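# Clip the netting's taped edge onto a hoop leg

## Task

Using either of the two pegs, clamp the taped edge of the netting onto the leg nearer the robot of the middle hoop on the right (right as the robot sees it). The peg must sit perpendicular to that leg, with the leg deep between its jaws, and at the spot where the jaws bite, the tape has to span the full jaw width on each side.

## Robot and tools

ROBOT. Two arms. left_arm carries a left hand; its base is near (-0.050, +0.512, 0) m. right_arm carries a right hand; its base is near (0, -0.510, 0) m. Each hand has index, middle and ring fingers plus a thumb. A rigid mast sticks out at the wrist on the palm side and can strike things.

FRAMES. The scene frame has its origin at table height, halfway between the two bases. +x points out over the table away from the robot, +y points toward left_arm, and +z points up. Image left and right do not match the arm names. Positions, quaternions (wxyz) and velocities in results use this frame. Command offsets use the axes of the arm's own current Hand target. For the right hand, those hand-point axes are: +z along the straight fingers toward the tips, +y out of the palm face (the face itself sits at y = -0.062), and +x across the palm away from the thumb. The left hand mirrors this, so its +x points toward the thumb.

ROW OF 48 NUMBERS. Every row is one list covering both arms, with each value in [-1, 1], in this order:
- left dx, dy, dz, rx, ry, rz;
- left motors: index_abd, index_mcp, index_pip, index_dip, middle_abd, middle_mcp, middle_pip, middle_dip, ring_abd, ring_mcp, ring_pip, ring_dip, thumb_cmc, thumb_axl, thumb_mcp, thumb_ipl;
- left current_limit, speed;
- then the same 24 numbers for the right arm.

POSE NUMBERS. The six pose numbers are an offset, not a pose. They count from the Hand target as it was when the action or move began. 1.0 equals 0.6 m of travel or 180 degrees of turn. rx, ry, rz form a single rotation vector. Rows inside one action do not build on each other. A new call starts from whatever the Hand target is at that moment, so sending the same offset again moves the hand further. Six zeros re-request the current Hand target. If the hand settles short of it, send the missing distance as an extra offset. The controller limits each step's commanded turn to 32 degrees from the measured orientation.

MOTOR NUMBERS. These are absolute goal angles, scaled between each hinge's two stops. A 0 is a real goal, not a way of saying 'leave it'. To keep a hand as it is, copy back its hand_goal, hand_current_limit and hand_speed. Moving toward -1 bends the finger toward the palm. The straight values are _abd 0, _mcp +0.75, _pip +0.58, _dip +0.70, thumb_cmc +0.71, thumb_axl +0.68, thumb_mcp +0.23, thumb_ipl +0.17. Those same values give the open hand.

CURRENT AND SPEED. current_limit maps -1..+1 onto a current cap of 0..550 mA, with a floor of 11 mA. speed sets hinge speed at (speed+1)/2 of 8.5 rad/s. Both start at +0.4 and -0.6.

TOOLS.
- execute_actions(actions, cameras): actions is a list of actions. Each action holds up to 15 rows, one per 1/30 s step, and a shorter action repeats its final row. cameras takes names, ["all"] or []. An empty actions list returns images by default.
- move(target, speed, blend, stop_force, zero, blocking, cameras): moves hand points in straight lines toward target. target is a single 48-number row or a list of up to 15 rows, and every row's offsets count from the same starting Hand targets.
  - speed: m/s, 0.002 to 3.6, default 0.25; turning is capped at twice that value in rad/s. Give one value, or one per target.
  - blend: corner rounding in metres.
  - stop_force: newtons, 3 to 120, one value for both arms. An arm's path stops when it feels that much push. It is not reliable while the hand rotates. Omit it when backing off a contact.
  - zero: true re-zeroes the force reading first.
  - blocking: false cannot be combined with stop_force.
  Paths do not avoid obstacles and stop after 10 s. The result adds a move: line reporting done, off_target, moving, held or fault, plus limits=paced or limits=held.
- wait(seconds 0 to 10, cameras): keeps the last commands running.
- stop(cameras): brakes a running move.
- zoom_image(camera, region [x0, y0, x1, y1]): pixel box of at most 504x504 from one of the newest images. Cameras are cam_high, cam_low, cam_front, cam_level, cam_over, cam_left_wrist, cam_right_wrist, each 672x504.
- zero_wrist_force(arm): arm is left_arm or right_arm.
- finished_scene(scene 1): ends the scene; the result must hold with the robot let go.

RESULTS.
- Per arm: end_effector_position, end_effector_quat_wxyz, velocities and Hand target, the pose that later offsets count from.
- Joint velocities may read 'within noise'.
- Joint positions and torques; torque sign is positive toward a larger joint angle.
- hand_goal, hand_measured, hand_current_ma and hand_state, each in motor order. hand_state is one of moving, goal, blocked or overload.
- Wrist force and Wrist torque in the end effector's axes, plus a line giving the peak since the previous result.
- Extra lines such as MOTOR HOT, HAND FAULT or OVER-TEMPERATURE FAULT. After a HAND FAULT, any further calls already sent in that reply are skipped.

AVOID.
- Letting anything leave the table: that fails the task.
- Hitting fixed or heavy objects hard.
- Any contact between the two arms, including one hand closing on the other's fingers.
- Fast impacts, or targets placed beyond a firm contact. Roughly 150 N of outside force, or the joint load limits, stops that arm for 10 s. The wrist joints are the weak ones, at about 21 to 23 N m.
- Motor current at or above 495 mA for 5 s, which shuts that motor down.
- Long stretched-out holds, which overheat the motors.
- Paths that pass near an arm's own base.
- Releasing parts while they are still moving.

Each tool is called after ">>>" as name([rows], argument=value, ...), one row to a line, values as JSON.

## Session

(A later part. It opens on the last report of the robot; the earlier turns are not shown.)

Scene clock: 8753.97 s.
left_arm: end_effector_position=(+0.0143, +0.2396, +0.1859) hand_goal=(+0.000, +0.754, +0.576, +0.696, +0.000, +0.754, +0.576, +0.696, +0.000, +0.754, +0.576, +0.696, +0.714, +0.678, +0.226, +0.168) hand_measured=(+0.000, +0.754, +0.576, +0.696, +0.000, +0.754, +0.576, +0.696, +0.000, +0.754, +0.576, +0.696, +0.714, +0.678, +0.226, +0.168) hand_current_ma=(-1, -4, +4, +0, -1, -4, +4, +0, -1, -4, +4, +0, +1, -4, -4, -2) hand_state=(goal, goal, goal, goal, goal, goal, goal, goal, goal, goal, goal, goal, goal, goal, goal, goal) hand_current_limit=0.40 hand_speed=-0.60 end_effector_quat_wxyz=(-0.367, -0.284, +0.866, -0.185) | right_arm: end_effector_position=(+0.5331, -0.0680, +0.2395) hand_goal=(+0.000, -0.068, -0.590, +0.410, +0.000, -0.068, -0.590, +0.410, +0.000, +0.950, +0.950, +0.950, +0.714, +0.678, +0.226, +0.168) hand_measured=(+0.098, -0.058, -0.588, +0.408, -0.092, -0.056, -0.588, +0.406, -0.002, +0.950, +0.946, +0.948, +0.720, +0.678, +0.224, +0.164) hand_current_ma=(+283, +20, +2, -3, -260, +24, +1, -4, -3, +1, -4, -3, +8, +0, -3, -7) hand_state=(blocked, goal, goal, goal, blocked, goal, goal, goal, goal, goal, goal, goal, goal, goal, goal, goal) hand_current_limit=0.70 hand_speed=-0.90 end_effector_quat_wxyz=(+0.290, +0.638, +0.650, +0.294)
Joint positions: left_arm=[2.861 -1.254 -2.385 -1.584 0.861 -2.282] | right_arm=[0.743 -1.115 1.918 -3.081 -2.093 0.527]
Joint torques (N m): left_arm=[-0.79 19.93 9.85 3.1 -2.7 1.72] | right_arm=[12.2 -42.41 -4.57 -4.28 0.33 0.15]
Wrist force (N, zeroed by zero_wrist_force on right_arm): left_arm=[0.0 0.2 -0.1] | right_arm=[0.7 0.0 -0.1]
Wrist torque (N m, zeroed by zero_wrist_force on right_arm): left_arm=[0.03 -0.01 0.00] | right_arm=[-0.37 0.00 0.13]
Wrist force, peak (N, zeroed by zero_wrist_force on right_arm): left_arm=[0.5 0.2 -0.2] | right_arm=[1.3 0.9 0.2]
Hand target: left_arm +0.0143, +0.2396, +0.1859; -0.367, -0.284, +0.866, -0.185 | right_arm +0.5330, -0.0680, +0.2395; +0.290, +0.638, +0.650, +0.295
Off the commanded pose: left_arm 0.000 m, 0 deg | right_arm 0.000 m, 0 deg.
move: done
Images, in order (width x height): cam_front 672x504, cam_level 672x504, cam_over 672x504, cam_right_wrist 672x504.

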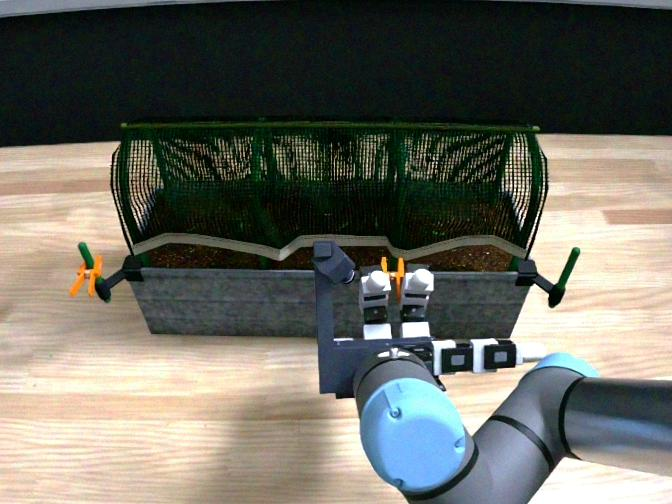

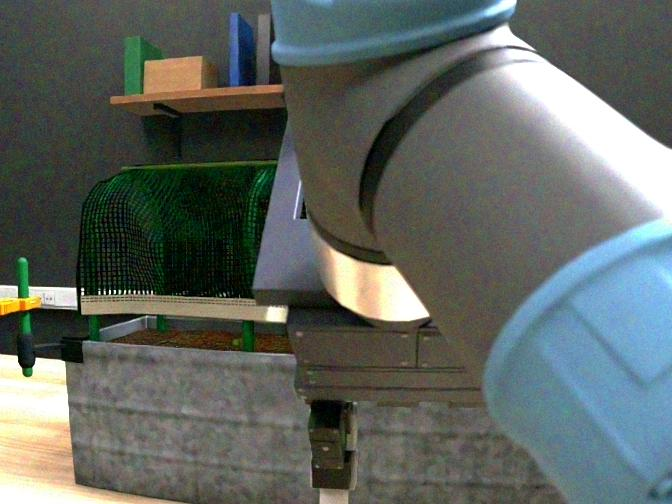

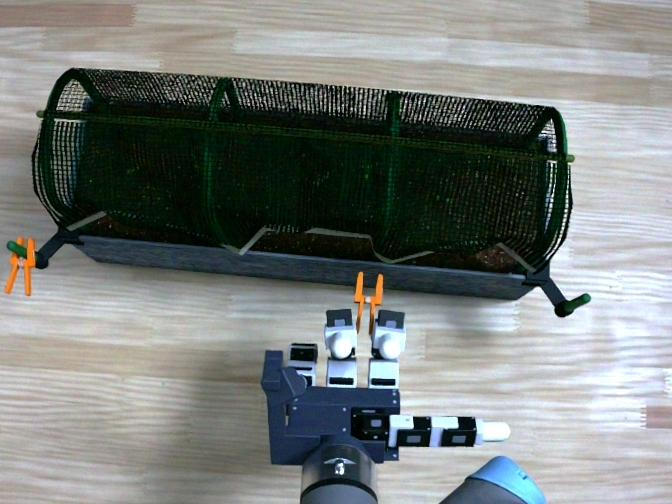

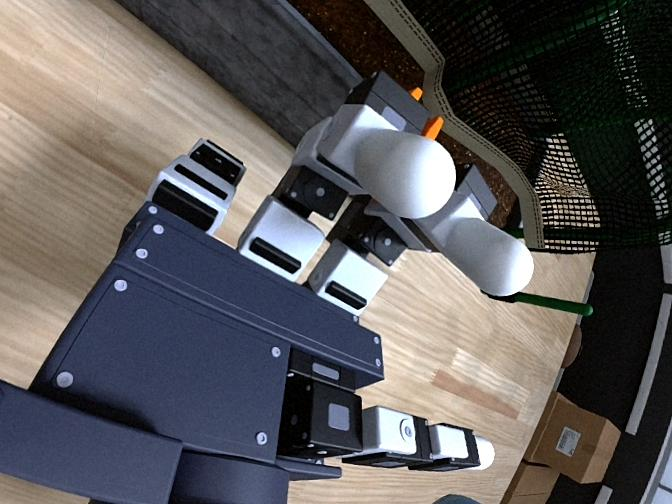

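>>> move(target=[0,0,0,0,0,0,0,0.754,0.576,0.696,0,0.754,0.576,0.696,0,0.754,0.576,0.696,0.714,0.678,0.226,0.168,0.4,-0.6, -0.0125,0.0102,0.0154,0,0,0,0,-0.068,-0.59,0.41,0,-0.068,-0.59,0.41,0,0.95,0.95,0.95,0.714,0.678,0.226,0.168,0.7,-0.9], speed=0.05, cameras=["cam_over", "cam_front", "cam_right_wrist"])

>>> zoom_image(camera="cam_over", region=[345, 210, 425, 290])

>>> zoom_image(camera="cam_front", region=[370, 225, 425, 275])

>>> zoom_image(camera="cam_right_wrist", region=[370, 30, 480, 140])

Scene clock: 8826.73 s.
left_arm: end_effector_position=(+0.0143, +0.2396, +0.1859) hand_goal=(+0.000, +0.754, +0.576, +0.696, +0.000, +0.754, +0.576, +0.696, +0.000, +0.754, +0.576, +0.696, +0.714, +0.678, +0.226, +0.168) hand_measured=(+0.000, +0.754, +0.576, +0.696, +0.000, +0.754, +0.576, +0.696, +0.000, +0.754, +0.576, +0.696, +0.714, +0.678, +0.226, +0.168) hand_current_ma=(-1, -4, +4, +0, -1, -4, +4, +0, -1, -4, +4, +0, +1, -4, -4, -2) hand_state=(goal, goal, goal, goal, goal, goal, goal, goal, goal, goal, goal, goal, goal, goal, goal, goal) hand_current_limit=0.40 hand_speed=-0.60 end_effector_quat_wxyz=(-0.367, -0.284, +0.866, -0.185) | right_arm: end_effector_position=(+0.5443, -0.0754, +0.2380) hand_goal=(+0.000, -0.068, -0.590, +0.410, +0.000, -0.068, -0.590, +0.410, +0.000, +0.950, +0.950, +0.950, +0.714, +0.678, +0.226, +0.168) hand_measured=(+0.098, -0.058, -0.588, +0.408, -0.092, -0.056, -0.588, +0.406, -0.002, +0.952, +0.946, +0.948, +0.720, +0.678, +0.224, +0.164) hand_current_ma=(+283, +20, +2, -3, -260, +24, +1, -4, -3, +1, -4, -3, +8, +0, -3, -7) hand_state=(blocked, goal, goal, goal, blocked, goal, goal, goal, goal, goal, goal, goal, goal, goal, goal, goal) hand_current_limit=0.70 hand_speed=-0.90 end_effector_quat_wxyz=(+0.290, +0.638, +0.650, +0.295)
Joint positions: left_arm=[2.861 -1.254 -2.385 -1.584 0.861 -2.282] | right_arm=[0.719 -1.109 1.917 -3.096 -2.077 0.506]
Joint torques (N m): left_arm=[-0.28 19.8 10.42 3.02 -2.77 1.85] | right_arm=[9.76 -30.56 -24.01 -2.46 -2 1.26]
Wrist force (N, zeroed by zero_wrist_force on right_arm): left_arm=[0.0 0.4 -0.3] | right_arm=[0.8 0.0 -0.1]
Wrist torque (N m, zeroed by zero_wrist_force on right_arm): left_arm=[0.07 -0.02 0.00] | right_arm=[-0.37 -0.02 0.15]
Wrist force, peak (N, zeroed by zero_wrist_force on right_arm): left_arm=[0.3 0.3 -0.3] | right_arm=[1.3 -0.3 -0.3]
Hand target: left_arm +0.0143, +0.2396, +0.1859; -0.367, -0.284, +0.866, -0.185 | right_arm +0.5441, -0.0753, +0.2380; +0.290, +0.638, +0.650, +0.295
Off the commanded pose: left_arm 0.000 m, 0 deg | right_arm 0.000 m, 0 deg.
move: done
Images, in order (width x height): cam_front 672x504, cam_over 672x504, cam_right_wrist 672x504.

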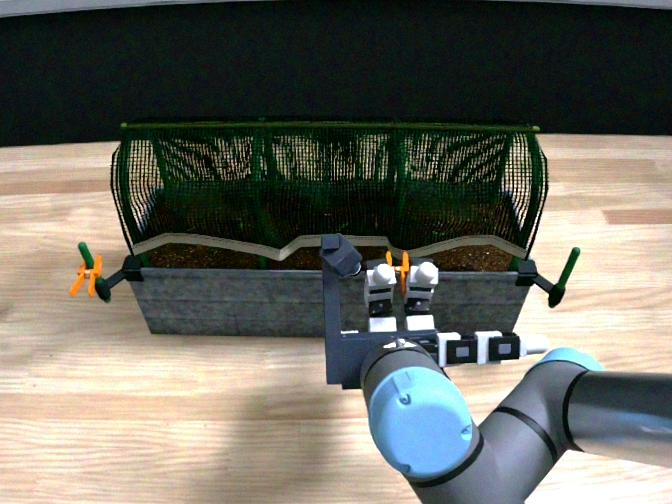

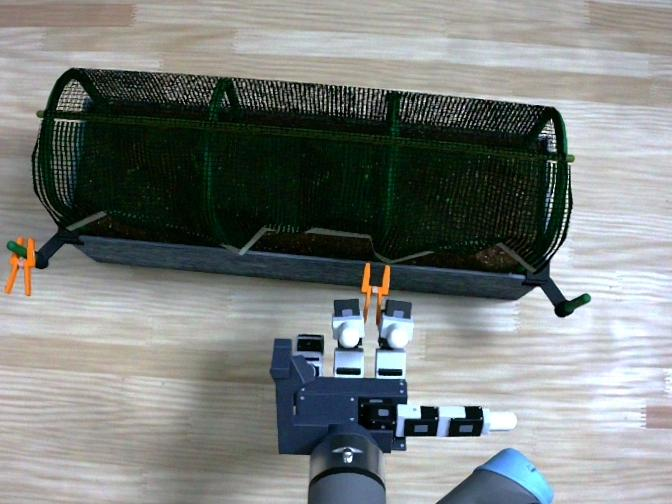

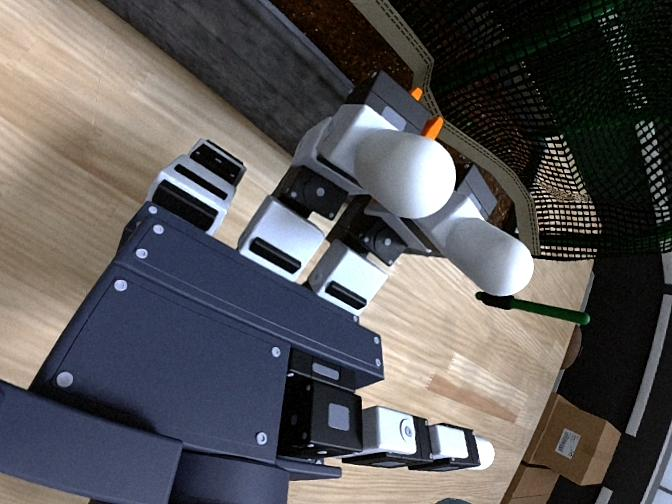

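Scaled by 6.300 from the camera's 672x504 image, which has a finer 960x720 frame.

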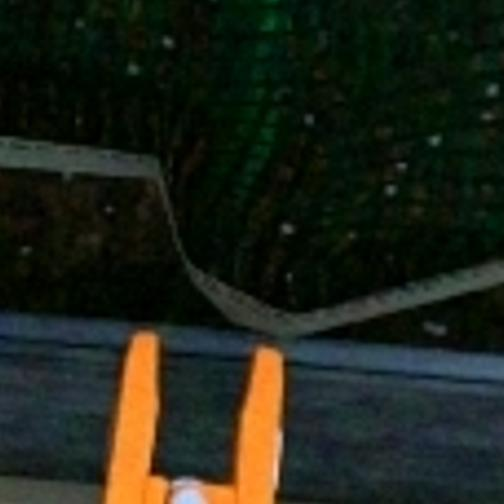

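Scaled by 9.164 from the camera's 672x504 image, which has a finer 960x720 frame.

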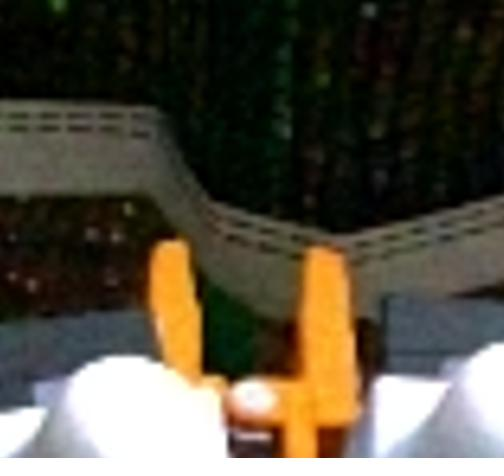

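Scaled by 4.582 from the camera's 672x504 image, which has a finer 960x720 frame.

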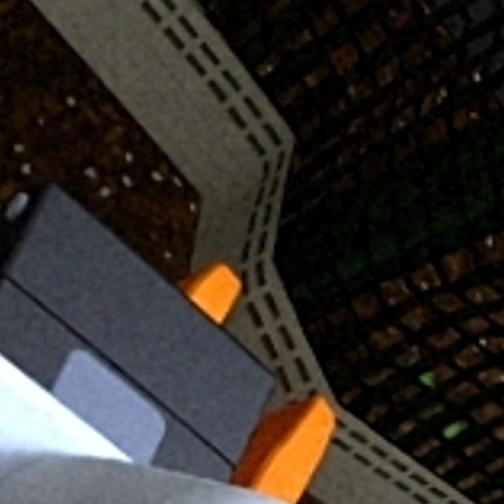

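>>> move(target=[0,0,0,0,0,0,0,0.754,0.576,0.696,0,0.754,0.576,0.696,0,0.754,0.576,0.696,0.714,0.678,0.226,0.168,0.4,-0.6, -0.0042,-0.0044,0.0038,0,0,0,0,-0.068,-0.59,0.41,0,-0.068,-0.59,0.41,0,0.95,0.95,0.95,0.714,0.678,0.226,0.168,0.7,-0.9], speed=0.04, cameras=["cam_over", "cam_front", "cam_right_wrist"])

>>> zoom_image(camera="cam_over", region=[345, 210, 425, 290])

>>> zoom_image(camera="cam_front", region=[370, 225, 425, 275])

>>> zoom_image(camera="cam_right_wrist", region=[370, 30, 480, 140])

Scene clock: 8848.57 s.
left_arm: end_effector_position=(+0.0143, +0.2396, +0.1859) hand_goal=(+0.000, +0.754, +0.576, +0.696, +0.000, +0.754, +0.576, +0.696, +0.000, +0.754, +0.576, +0.696, +0.714, +0.678, +0.226, +0.168) hand_measured=(+0.000, +0.754, +0.576, +0.696, +0.000, +0.754, +0.576, +0.696, +0.000, +0.754, +0.576, +0.696, +0.714, +0.678, +0.226, +0.168) hand_current_ma=(-1, -4, +4, +0, -1, -4, +4, +0, -1, -4, +4, +0, +1, -4, -4, -2) hand_state=(goal, goal, goal, goal, goal, goal, goal, goal, goal, goal, goal, goal, goal, goal, goal, goal) hand_current_limit=0.40 hand_speed=-0.60 end_effector_quat_wxyz=(-0.367, -0.284, +0.866, -0.185) | right_arm: end_effector_position=(+0.5441, -0.0778, +0.2345) hand_goal=(+0.000, -0.068, -0.590, +0.410, +0.000, -0.068, -0.590, +0.410, +0.000, +0.950, +0.950, +0.950, +0.714, +0.678, +0.226, +0.168) hand_measured=(+0.098, -0.058, -0.588, +0.408, -0.092, -0.056, -0.588, +0.406, -0.002, +0.952, +0.946, +0.948, +0.720, +0.678, +0.224, +0.164) hand_current_ma=(+283, +20, +2, -3, -260, +24, +1, -4, -3, +1, -4, -3, +8, +0, -3, -7) hand_state=(blocked, goal, goal, goal, blocked, goal, goal, goal, goal, goal, goal, goal, goal, goal, goal, goal) hand_current_limit=0.70 hand_speed=-0.90 end_effector_quat_wxyz=(+0.290, +0.638, +0.650, +0.295)
Joint positions: left_arm=[2.861 -1.254 -2.385 -1.584 0.861 -2.282] | right_arm=[0.715 -1.106 1.925 -3.109 -2.075 0.503]
Joint torques (N m): left_arm=[-1.13 20.63 9.9 2.94 -2.71 1.98] | right_arm=[-4.79 -26.43 -14.12 -2.87 0.14 -0.84]
Wrist force (N, zeroed by zero_wrist_force on right_arm): left_arm=[0.0 0.0 0.0] | right_arm=[0.4 0.0 0.0]
Wrist torque (N m, zeroed by zero_wrist_force on right_arm): left_arm=[-0.01 -0.01 0.00] | right_arm=[-0.38 0.02 0.11]
Wrist force, peak (N, zeroed by zero_wrist_force on right_arm): left_arm=[0.4 0.3 -0.2] | right_arm=[0.9 -0.1 -0.2]
Hand target: left_arm +0.0143, +0.2396, +0.1859; -0.367, -0.284, +0.866, -0.185 | right_arm +0.5442, -0.0778, +0.2345; +0.290, +0.638, +0.650, +0.295
Off the commanded pose: left_arm 0.000 m, 0 deg | right_arm 0.000 m, 0 deg.
move: done
Images, in order (width x height): cam_front 672x504, cam_over 672x504, cam_right_wrist 672x504.

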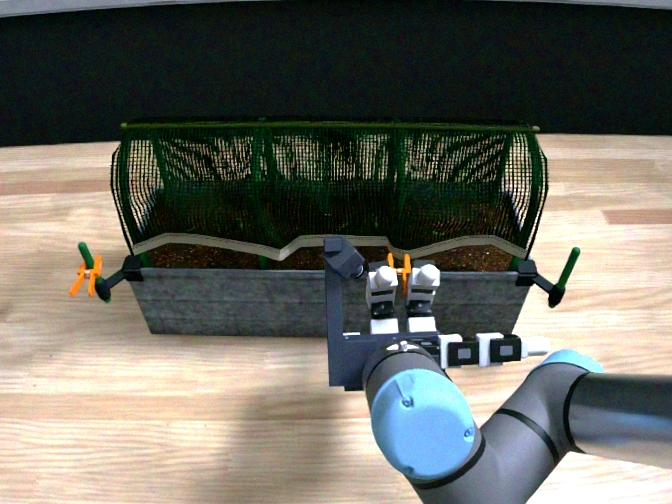

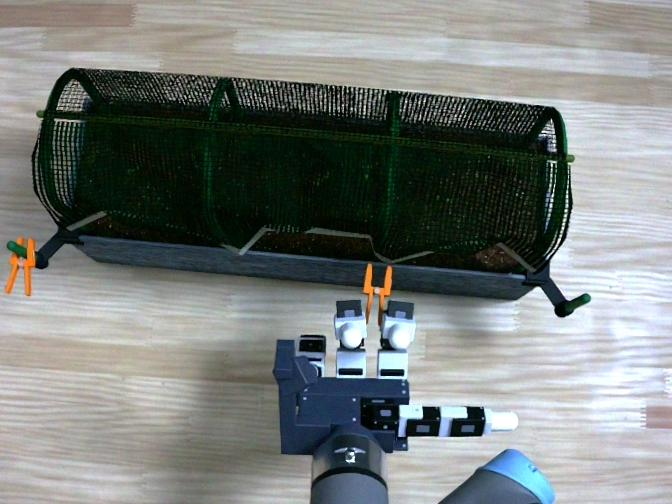

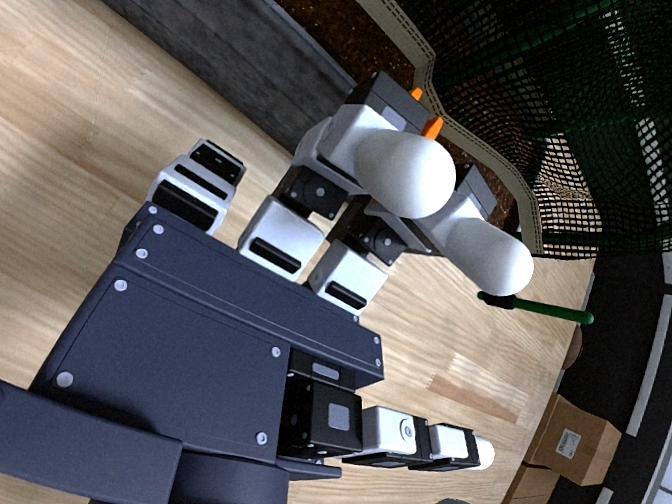

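Scaled by 6.300 from the camera's 672x504 image, which has a finer 960x720 frame.

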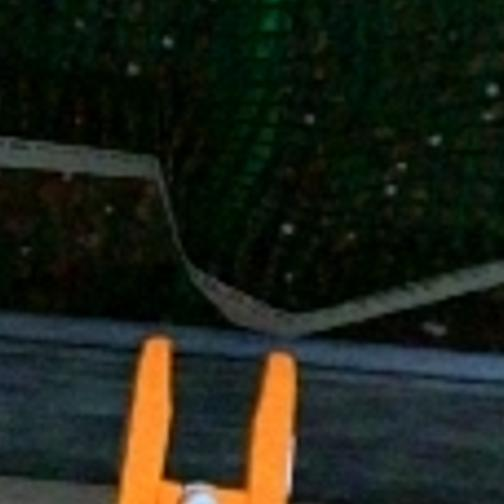

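Scaled by 9.164 from the camera's 672x504 image, which has a finer 960x720 frame.

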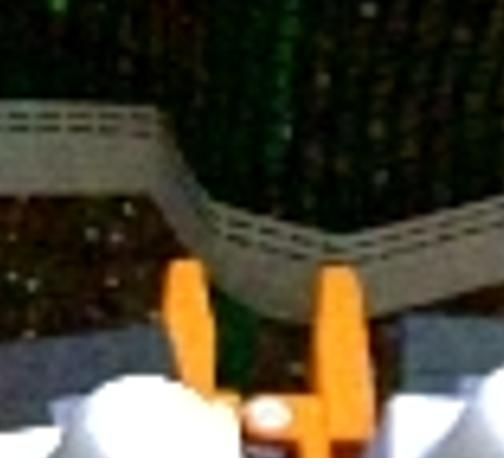

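Scaled by 4.582 from the camera's 672x504 image, which has a finer 960x720 frame.

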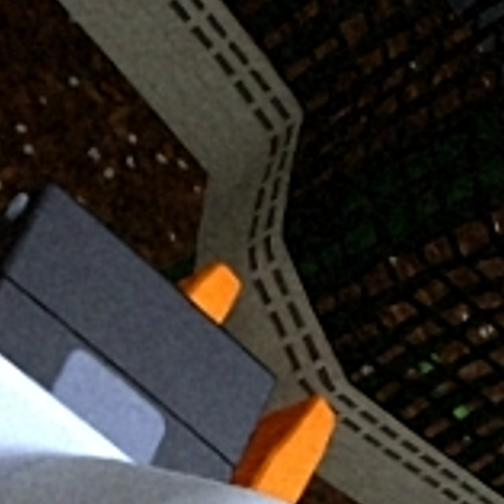

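>>> move(target=[0,0,0,0,0,0,0,0.754,0.576,0.696,0,0.754,0.576,0.696,0,0.754,0.576,0.696,0.714,0.678,0.226,0.168,0.4,-0.6, -0.0016,0.0045,0.0070,0,0,0,0,-0.068,-0.59,0.41,0,-0.068,-0.59,0.41,0,0.95,0.95,0.95,0.714,0.678,0.226,0.168,0.7,-0.9], speed=0.02, stop_force=4, cameras=["cam_over", "cam_front", "cam_right_wrist"])

>>> zoom_image(camera="cam_over", region=[345, 210, 425, 290])

>>> zoom_image(camera="cam_front", region=[370, 225, 425, 275])

>>> zoom_image(camera="cam_right_wrist", region=[370, 30, 480, 140])

Scene clock: 8889.50 s.
left_arm: end_effector_position=(+0.0143, +0.2396, +0.1859) hand_goal=(+0.000, +0.754, +0.576, +0.696, +0.000, +0.754, +0.576, +0.696, +0.000, +0.754, +0.576, +0.696, +0.714, +0.678, +0.226, +0.168) hand_measured=(+0.000, +0.754, +0.576, +0.696, +0.000, +0.754, +0.576, +0.696, +0.000, +0.754, +0.576, +0.696, +0.714, +0.678, +0.226, +0.168) hand_current_ma=(-1, -4, +4, +0, -1, -4, +4, +0, -1, -4, +4, +0, +1, -4, -4, -2) hand_state=(goal, goal, goal, goal, goal, goal, goal, goal, goal, goal, goal, goal, goal, goal, goal, goal) hand_current_limit=0.40 hand_speed=-0.60 end_effector_quat_wxyz=(-0.367, -0.284, +0.866, -0.185) | right_arm: end_effector_position=(+0.5492, -0.0787, +0.2338) hand_goal=(+0.000, -0.068, -0.590, +0.410, +0.000, -0.068, -0.590, +0.410, +0.000, +0.950, +0.950, +0.950, +0.714, +0.678, +0.226, +0.168) hand_measured=(+0.098, -0.058, -0.588, +0.408, -0.092, -0.056, -0.588, +0.406, -0.002, +0.952, +0.946, +0.948, +0.720, +0.678, +0.224, +0.164) hand_current_ma=(+283, +20, +2, -3, -260, +24, +1, -4, -3, +1, -4, -3, +8, +0, -3, -7) hand_state=(blocked, goal, goal, goal, blocked, goal, goal, goal, goal, goal, goal, goal, goal, goal, goal, goal) hand_current_limit=0.70 hand_speed=-0.90 end_effector_quat_wxyz=(+0.290, +0.638, +0.650, +0.295)
Joint positions: left_arm=[2.861 -1.254 -2.385 -1.584 0.861 -2.282] | right_arm=[0.708 -1.1 1.918 -3.111 -2.07 0.496]
Joint torques (N m): left_arm=[-0.52 19.82 10.49 3.18 -2.61 2.04] | right_arm=[10.23 -41.59 -8.89 -3.66 -1.71 1.39]
Wrist force (N, zeroed by zero_wrist_force on right_arm): left_arm=[0.0 0.1 -0.4] | right_arm=[0.7 0.1 0.1]
Wrist torque (N m, zeroed by zero_wrist_force on right_arm): left_arm=[0.03 -0.01 0.00] | right_arm=[-0.37 -0.01 0.14]
Wrist force, peak (N, zeroed by zero_wrist_force on right_arm): left_arm=[0.2 0.4 0.2] | right_arm=[0.9 -0.1 0.1]
Hand target: left_arm +0.0143, +0.2396, +0.1859; -0.367, -0.284, +0.866, -0.185 | right_arm +0.5491, -0.0787, +0.2338; +0.290, +0.638, +0.650, +0.295
Off the commanded pose: left_arm 0.000 m, 0 deg | right_arm 0.000 m, 0 deg.
move: done
Images, in order (width x height): cam_front 672x504, cam_over 672x504, cam_right_wrist 672x504.

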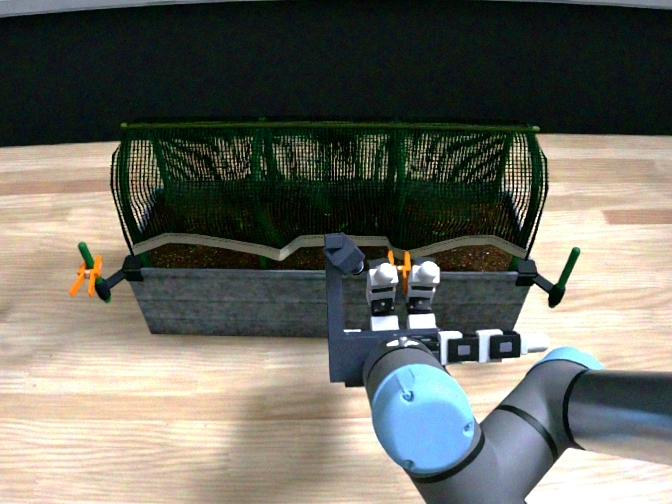

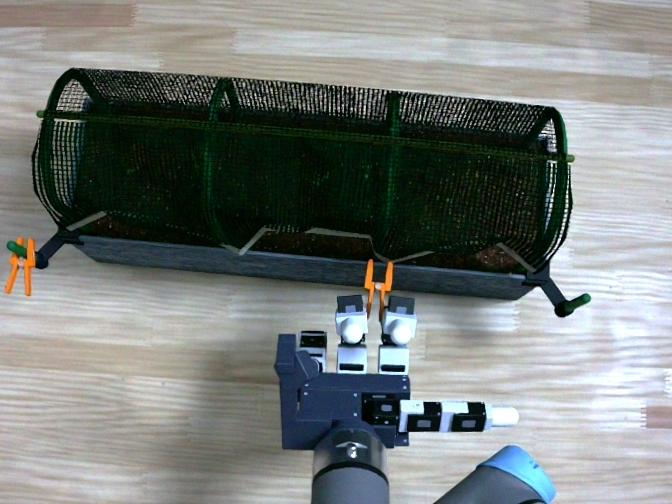

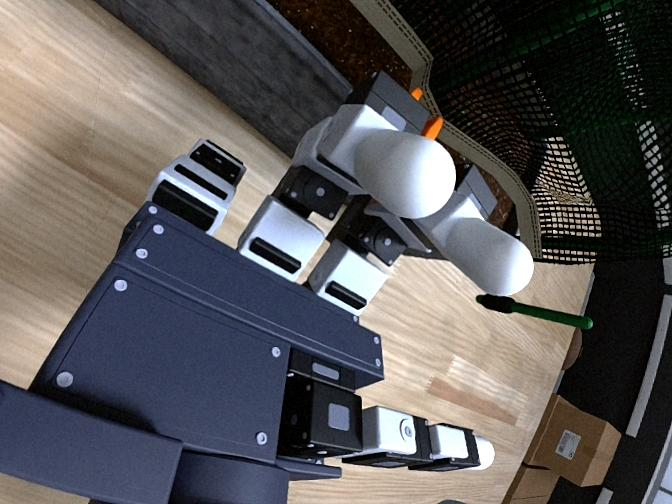

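Scaled by 6.300 from the camera's 672x504 image, which has a finer 960x720 frame.

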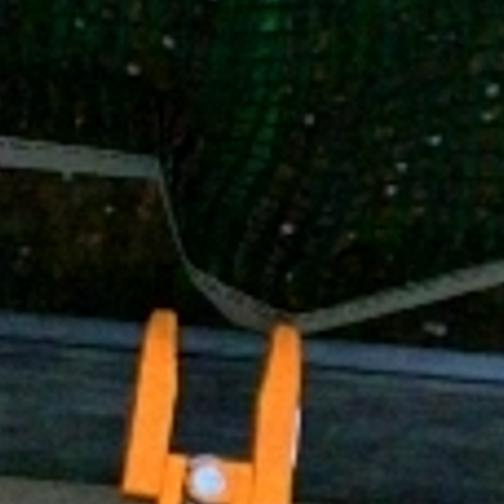

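Scaled by 9.164 from the camera's 672x504 image, which has a finer 960x720 frame.

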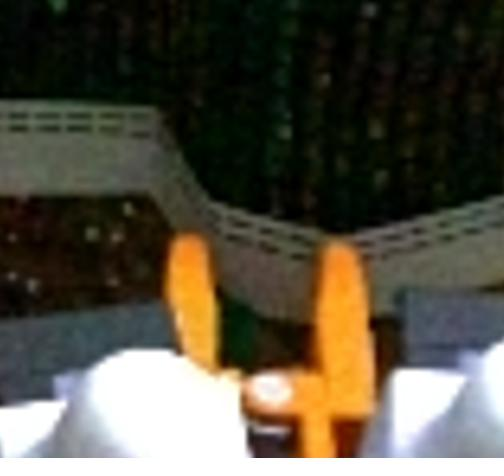

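Scaled by 4.582 from the camera's 672x504 image, which has a finer 960x720 frame.

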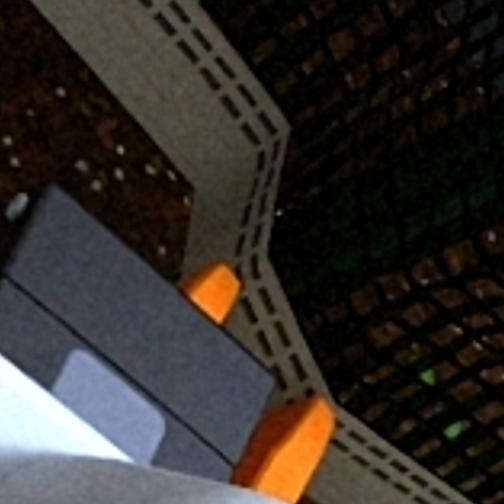

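>>> move(target=[0,0,0,0,0,0,0,0.754,0.576,0.696,0,0.754,0.576,0.696,0,0.754,0.576,0.696,0.714,0.678,0.226,0.168,0.4,-0.6, -0.0015,0.00654,0.01178,0,0,0,0,-0.068,-0.59,0.41,0,-0.068,-0.59,0.41,0,0.95,0.95,0.95,0.714,0.678,0.226,0.168,0.7,-0.9], speed=0.02, stop_force=4, cameras=["cam_over", "cam_front", "cam_right_wrist"])

>>> zoom_image(camera="cam_over", region=[345, 210, 425, 290])

>>> zoom_image(camera="cam_front", region=[370, 225, 425, 275])

>>> zoom_image(camera="cam_right_wrist", region=[370, 30, 480, 140])

Scene clock: 8901.63 s.
left_arm: end_effector_position=(+0.0143, +0.2396, +0.1859) hand_goal=(+0.000, +0.754, +0.576, +0.696, +0.000, +0.754, +0.576, +0.696, +0.000, +0.754, +0.576, +0.696, +0.714, +0.678, +0.226, +0.168) hand_measured=(+0.000, +0.754, +0.576, +0.696, +0.000, +0.754, +0.576, +0.696, +0.000, +0.754, +0.576, +0.696, +0.714, +0.678, +0.226, +0.168) hand_current_ma=(-1, -4, +4, +0, -1, -4, +4, +0, -1, -4, +4, +0, +1, -4, -4, -2) hand_state=(goal, goal, goal, goal, goal, goal, goal, goal, goal, goal, goal, goal, goal, goal, goal, goal) hand_current_limit=0.40 hand_speed=-0.60 end_effector_quat_wxyz=(-0.367, -0.284, +0.866, -0.185) | right_arm: end_effector_position=(+0.5570, -0.0794, +0.2321) hand_goal=(+0.000, -0.068, -0.590, +0.410, +0.000, -0.068, -0.590, +0.410, +0.000, +0.950, +0.950, +0.950, +0.714, +0.678, +0.226, +0.168) hand_measured=(+0.098, -0.058, -0.588, +0.408, -0.092, -0.056, -0.588, +0.406, -0.002, +0.952, +0.948, +0.948, +0.720, +0.678, +0.224, +0.164) hand_current_ma=(+283, +20, +2, -3, -260, +24, +1, -4, -3, +1, -4, -3, +8, +0, -3, -7) hand_state=(blocked, goal, goal, goal, blocked, goal, goal, goal, goal, goal, goal, goal, goal, goal, goal, goal) hand_current_limit=0.70 hand_speed=-0.90 end_effector_quat_wxyz=(+0.290, +0.638, +0.650, +0.295)
Joint positions: left_arm=[2.861 -1.254 -2.385 -1.584 0.861 -2.282] | right_arm=[0.697 -1.089 1.907 -3.115 -2.063 0.487]
Joint torques (N m): left_arm=[-0.56 19.14 10.66 3.22 -2.89 2.05] | right_arm=[9.91 -50.78 -5.6 -2.45 -1.96 1.28]
Wrist force (N, zeroed by zero_wrist_force on right_arm): left_arm=[0.0 0.3 0.0] | right_arm=[0.6 0.1 0.1]
Wrist torque (N m, zeroed by zero_wrist_force on right_arm): left_arm=[0.02 -0.01 0.00] | right_arm=[-0.37 0.01 0.13]
Wrist force, peak (N, zeroed by zero_wrist_force on right_arm): left_arm=[0.4 0.0 -0.4] | right_arm=[0.7 -0.1 -0.6]
Hand target: left_arm +0.0143, +0.2396, +0.1859; -0.367, -0.284, +0.866, -0.185 | right_arm +0.5570, -0.0794, +0.2321; +0.290, +0.638, +0.650, +0.295
Off the commanded pose: left_arm 0.000 m, 0 deg | right_arm 0.000 m, 0 deg.
move: done
Images, in order (width x height): cam_front 672x504, cam_over 672x504, cam_right_wrist 672x504.

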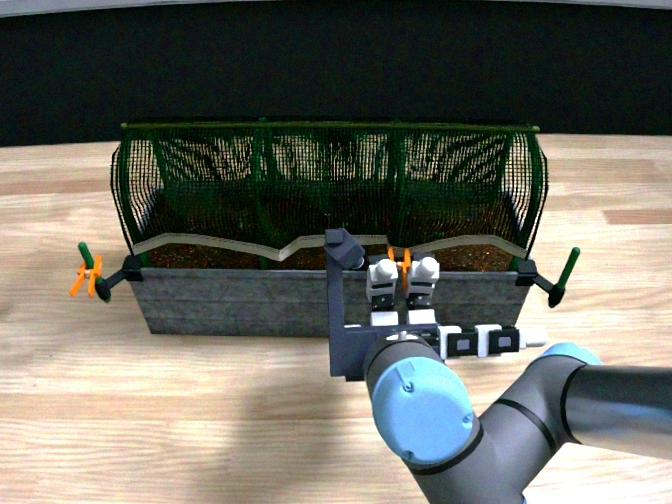

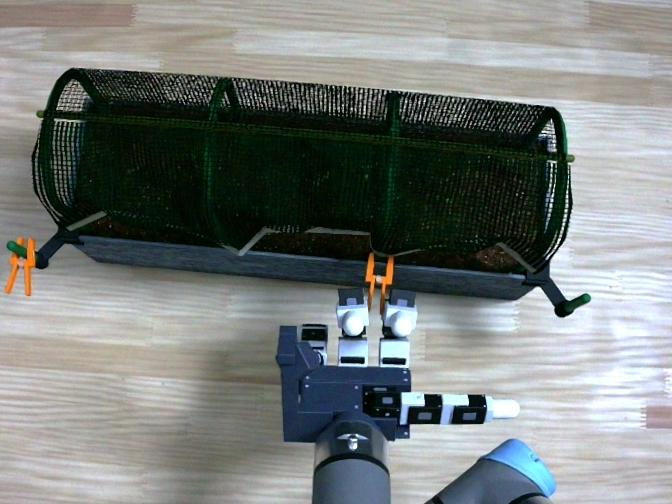

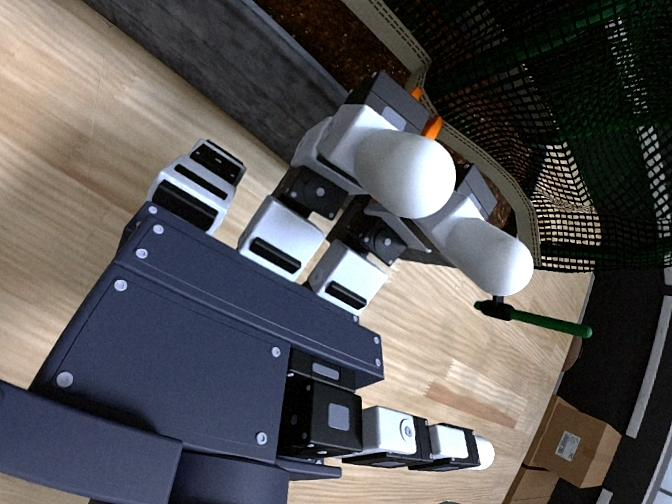

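Scaled by 6.300 from the camera's 672x504 image, which has a finer 960x720 frame.

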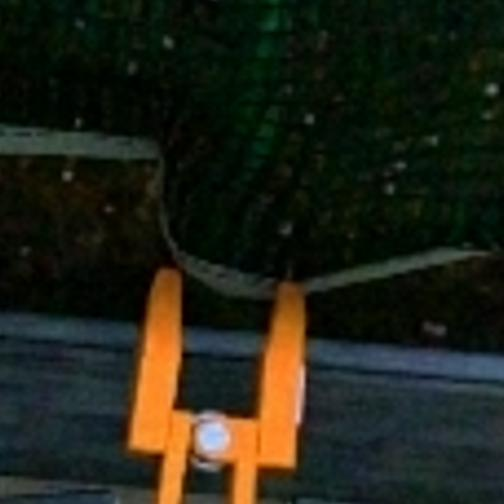

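Scaled by 9.164 from the camera's 672x504 image, which has a finer 960x720 frame.

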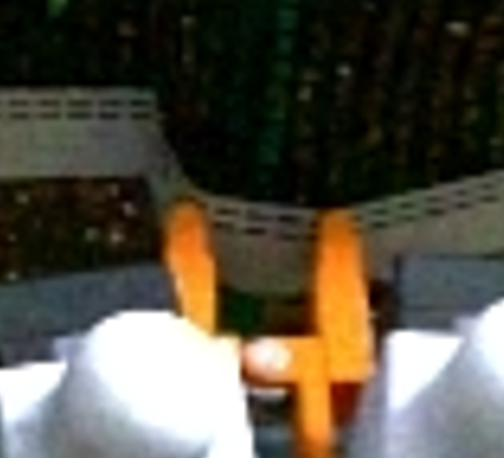

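Scaled by 4.582 from the camera's 672x504 image, which has a finer 960x720 frame.

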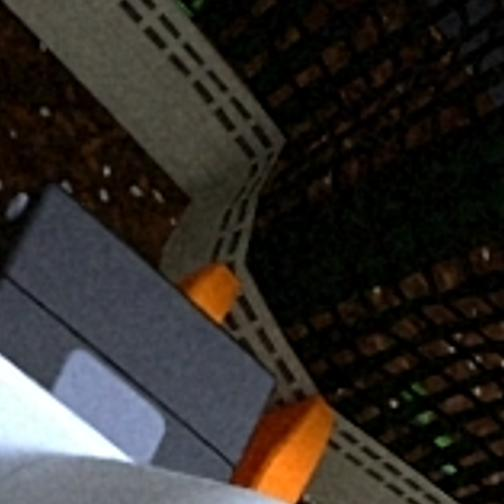

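>>> move(target=[0,0,0,0,0,0,0,0.754,0.576,0.696,0,0.754,0.576,0.696,0,0.754,0.576,0.696,0.714,0.678,0.226,0.168,0.4,-0.6, -0.0018,0.00757,0.00865,0,0,0,0,-0.068,-0.59,0.41,0,-0.068,-0.59,0.41,0,0.95,0.95,0.95,0.714,0.678,0.226,0.168,0.7,-0.9], speed=0.02, stop_force=4, cameras=["cam_over", "cam_front", "cam_right_wrist"])

>>> zoom_image(camera="cam_over", region=[345, 210, 425, 290])

>>> zoom_image(camera="cam_front", region=[370, 225, 425, 275])

>>> zoom_image(camera="cam_right_wrist", region=[370, 30, 480, 140])

Scene clock: 8920.90 s.
left_arm: end_effector_position=(+0.0143, +0.2396, +0.1859) hand_goal=(+0.000, +0.754, +0.576, +0.696, +0.000, +0.754, +0.576, +0.696, +0.000, +0.754, +0.576, +0.696, +0.714, +0.678, +0.226, +0.168) hand_measured=(+0.000, +0.754, +0.576, +0.696, +0.000, +0.754, +0.576, +0.696, +0.000, +0.754, +0.576, +0.696, +0.714, +0.678, +0.226, +0.168) hand_current_ma=(-1, -4, +4, +0, -1, -4, +4, +0, -1, -4, +4, +0, +1, -4, -4, -2) hand_state=(goal, goal, goal, goal, goal, goal, goal, goal, goal, goal, goal, goal, goal, goal, goal, goal) hand_current_limit=0.40 hand_speed=-0.60 end_effector_quat_wxyz=(-0.367, -0.284, +0.866, -0.185) | right_arm: end_effector_position=(+0.5639, -0.0804, +0.2321) hand_goal=(+0.000, -0.068, -0.590, +0.410, +0.000, -0.068, -0.590, +0.410, +0.000, +0.950, +0.950, +0.950, +0.714, +0.678, +0.226, +0.168) hand_measured=(+0.098, -0.058, -0.588, +0.408, -0.092, -0.056, -0.588, +0.406, -0.002, +0.952, +0.948, +0.948, +0.720, +0.678, +0.224, +0.164) hand_current_ma=(+281, +20, +2, -3, -260, +24, +1, -4, -3, +2, -4, -3, +8, +0, -3, -7) hand_state=(blocked, goal, goal, goal, blocked, goal, goal, goal, goal, goal, goal, goal, goal, goal, goal, goal) hand_current_limit=0.70 hand_speed=-0.90 end_effector_quat_wxyz=(+0.290, +0.638, +0.650, +0.295)
Joint positions: left_arm=[2.861 -1.254 -2.385 -1.584 0.861 -2.282] | right_arm=[0.688 -1.082 1.896 -3.114 -2.057 0.479]
Joint torques (N m): left_arm=[-1.03 19.64 10.69 3.05 -2.7 1.82] | right_arm=[10.91 -49.21 -4.72 -1.42 -2.18 1.19]
Wrist force (N, zeroed by zero_wrist_force on right_arm): left_arm=[0.1 0.0 0.1] | right_arm=[1.0 -0.1 0.0]
Wrist torque (N m, zeroed by zero_wrist_force on right_arm): left_arm=[-0.02 -0.01 0.01] | right_arm=[-0.40 0.01 0.13]
Wrist force, peak (N, zeroed by zero_wrist_force on right_arm): left_arm=[0.3 0.4 -0.1] | right_arm=[1.1 0.0 -0.2]
Hand target: left_arm +0.0143, +0.2396, +0.1859; -0.367, -0.284, +0.866, -0.185 | right_arm +0.5639, -0.0804, +0.2321; +0.290, +0.638, +0.650, +0.295
Off the commanded pose: left_arm 0.000 m, 0 deg | right_arm 0.000 m, 0 deg.
move: done
Images, in order (width x height): cam_front 672x504, cam_over 672x504, cam_right_wrist 672x504.

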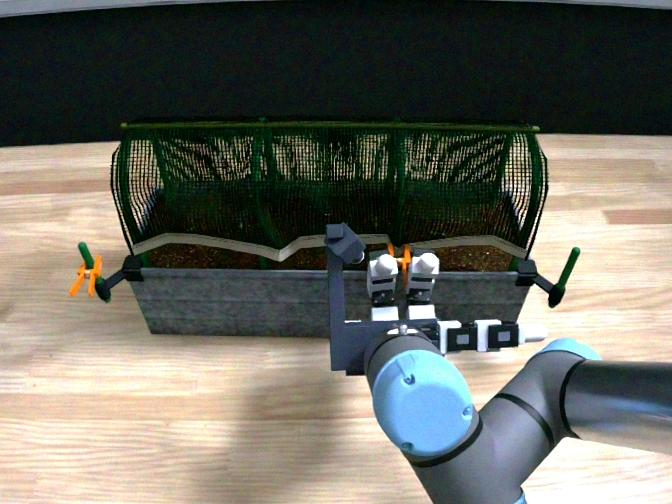

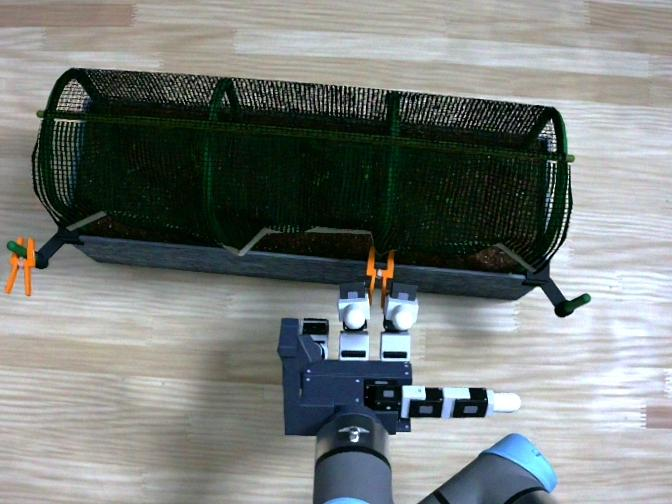

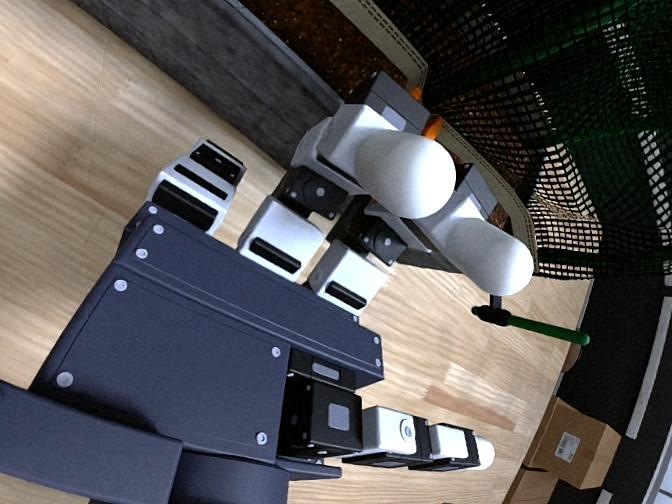

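Scaled by 6.300 from the camera's 672x504 image, which has a finer 960x720 frame.

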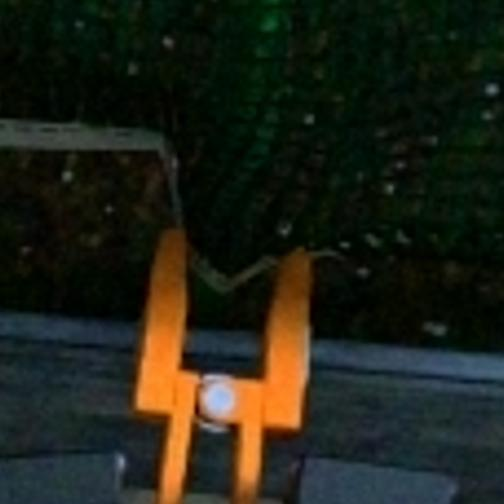

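Scaled by 9.164 from the camera's 672x504 image, which has a finer 960x720 frame.

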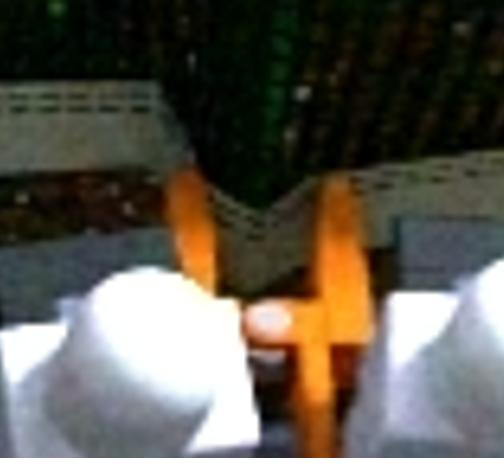

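Scaled by 4.582 from the camera's 672x504 image, which has a finer 960x720 frame.

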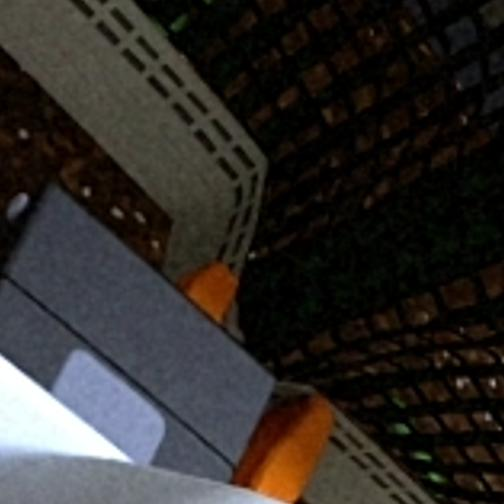

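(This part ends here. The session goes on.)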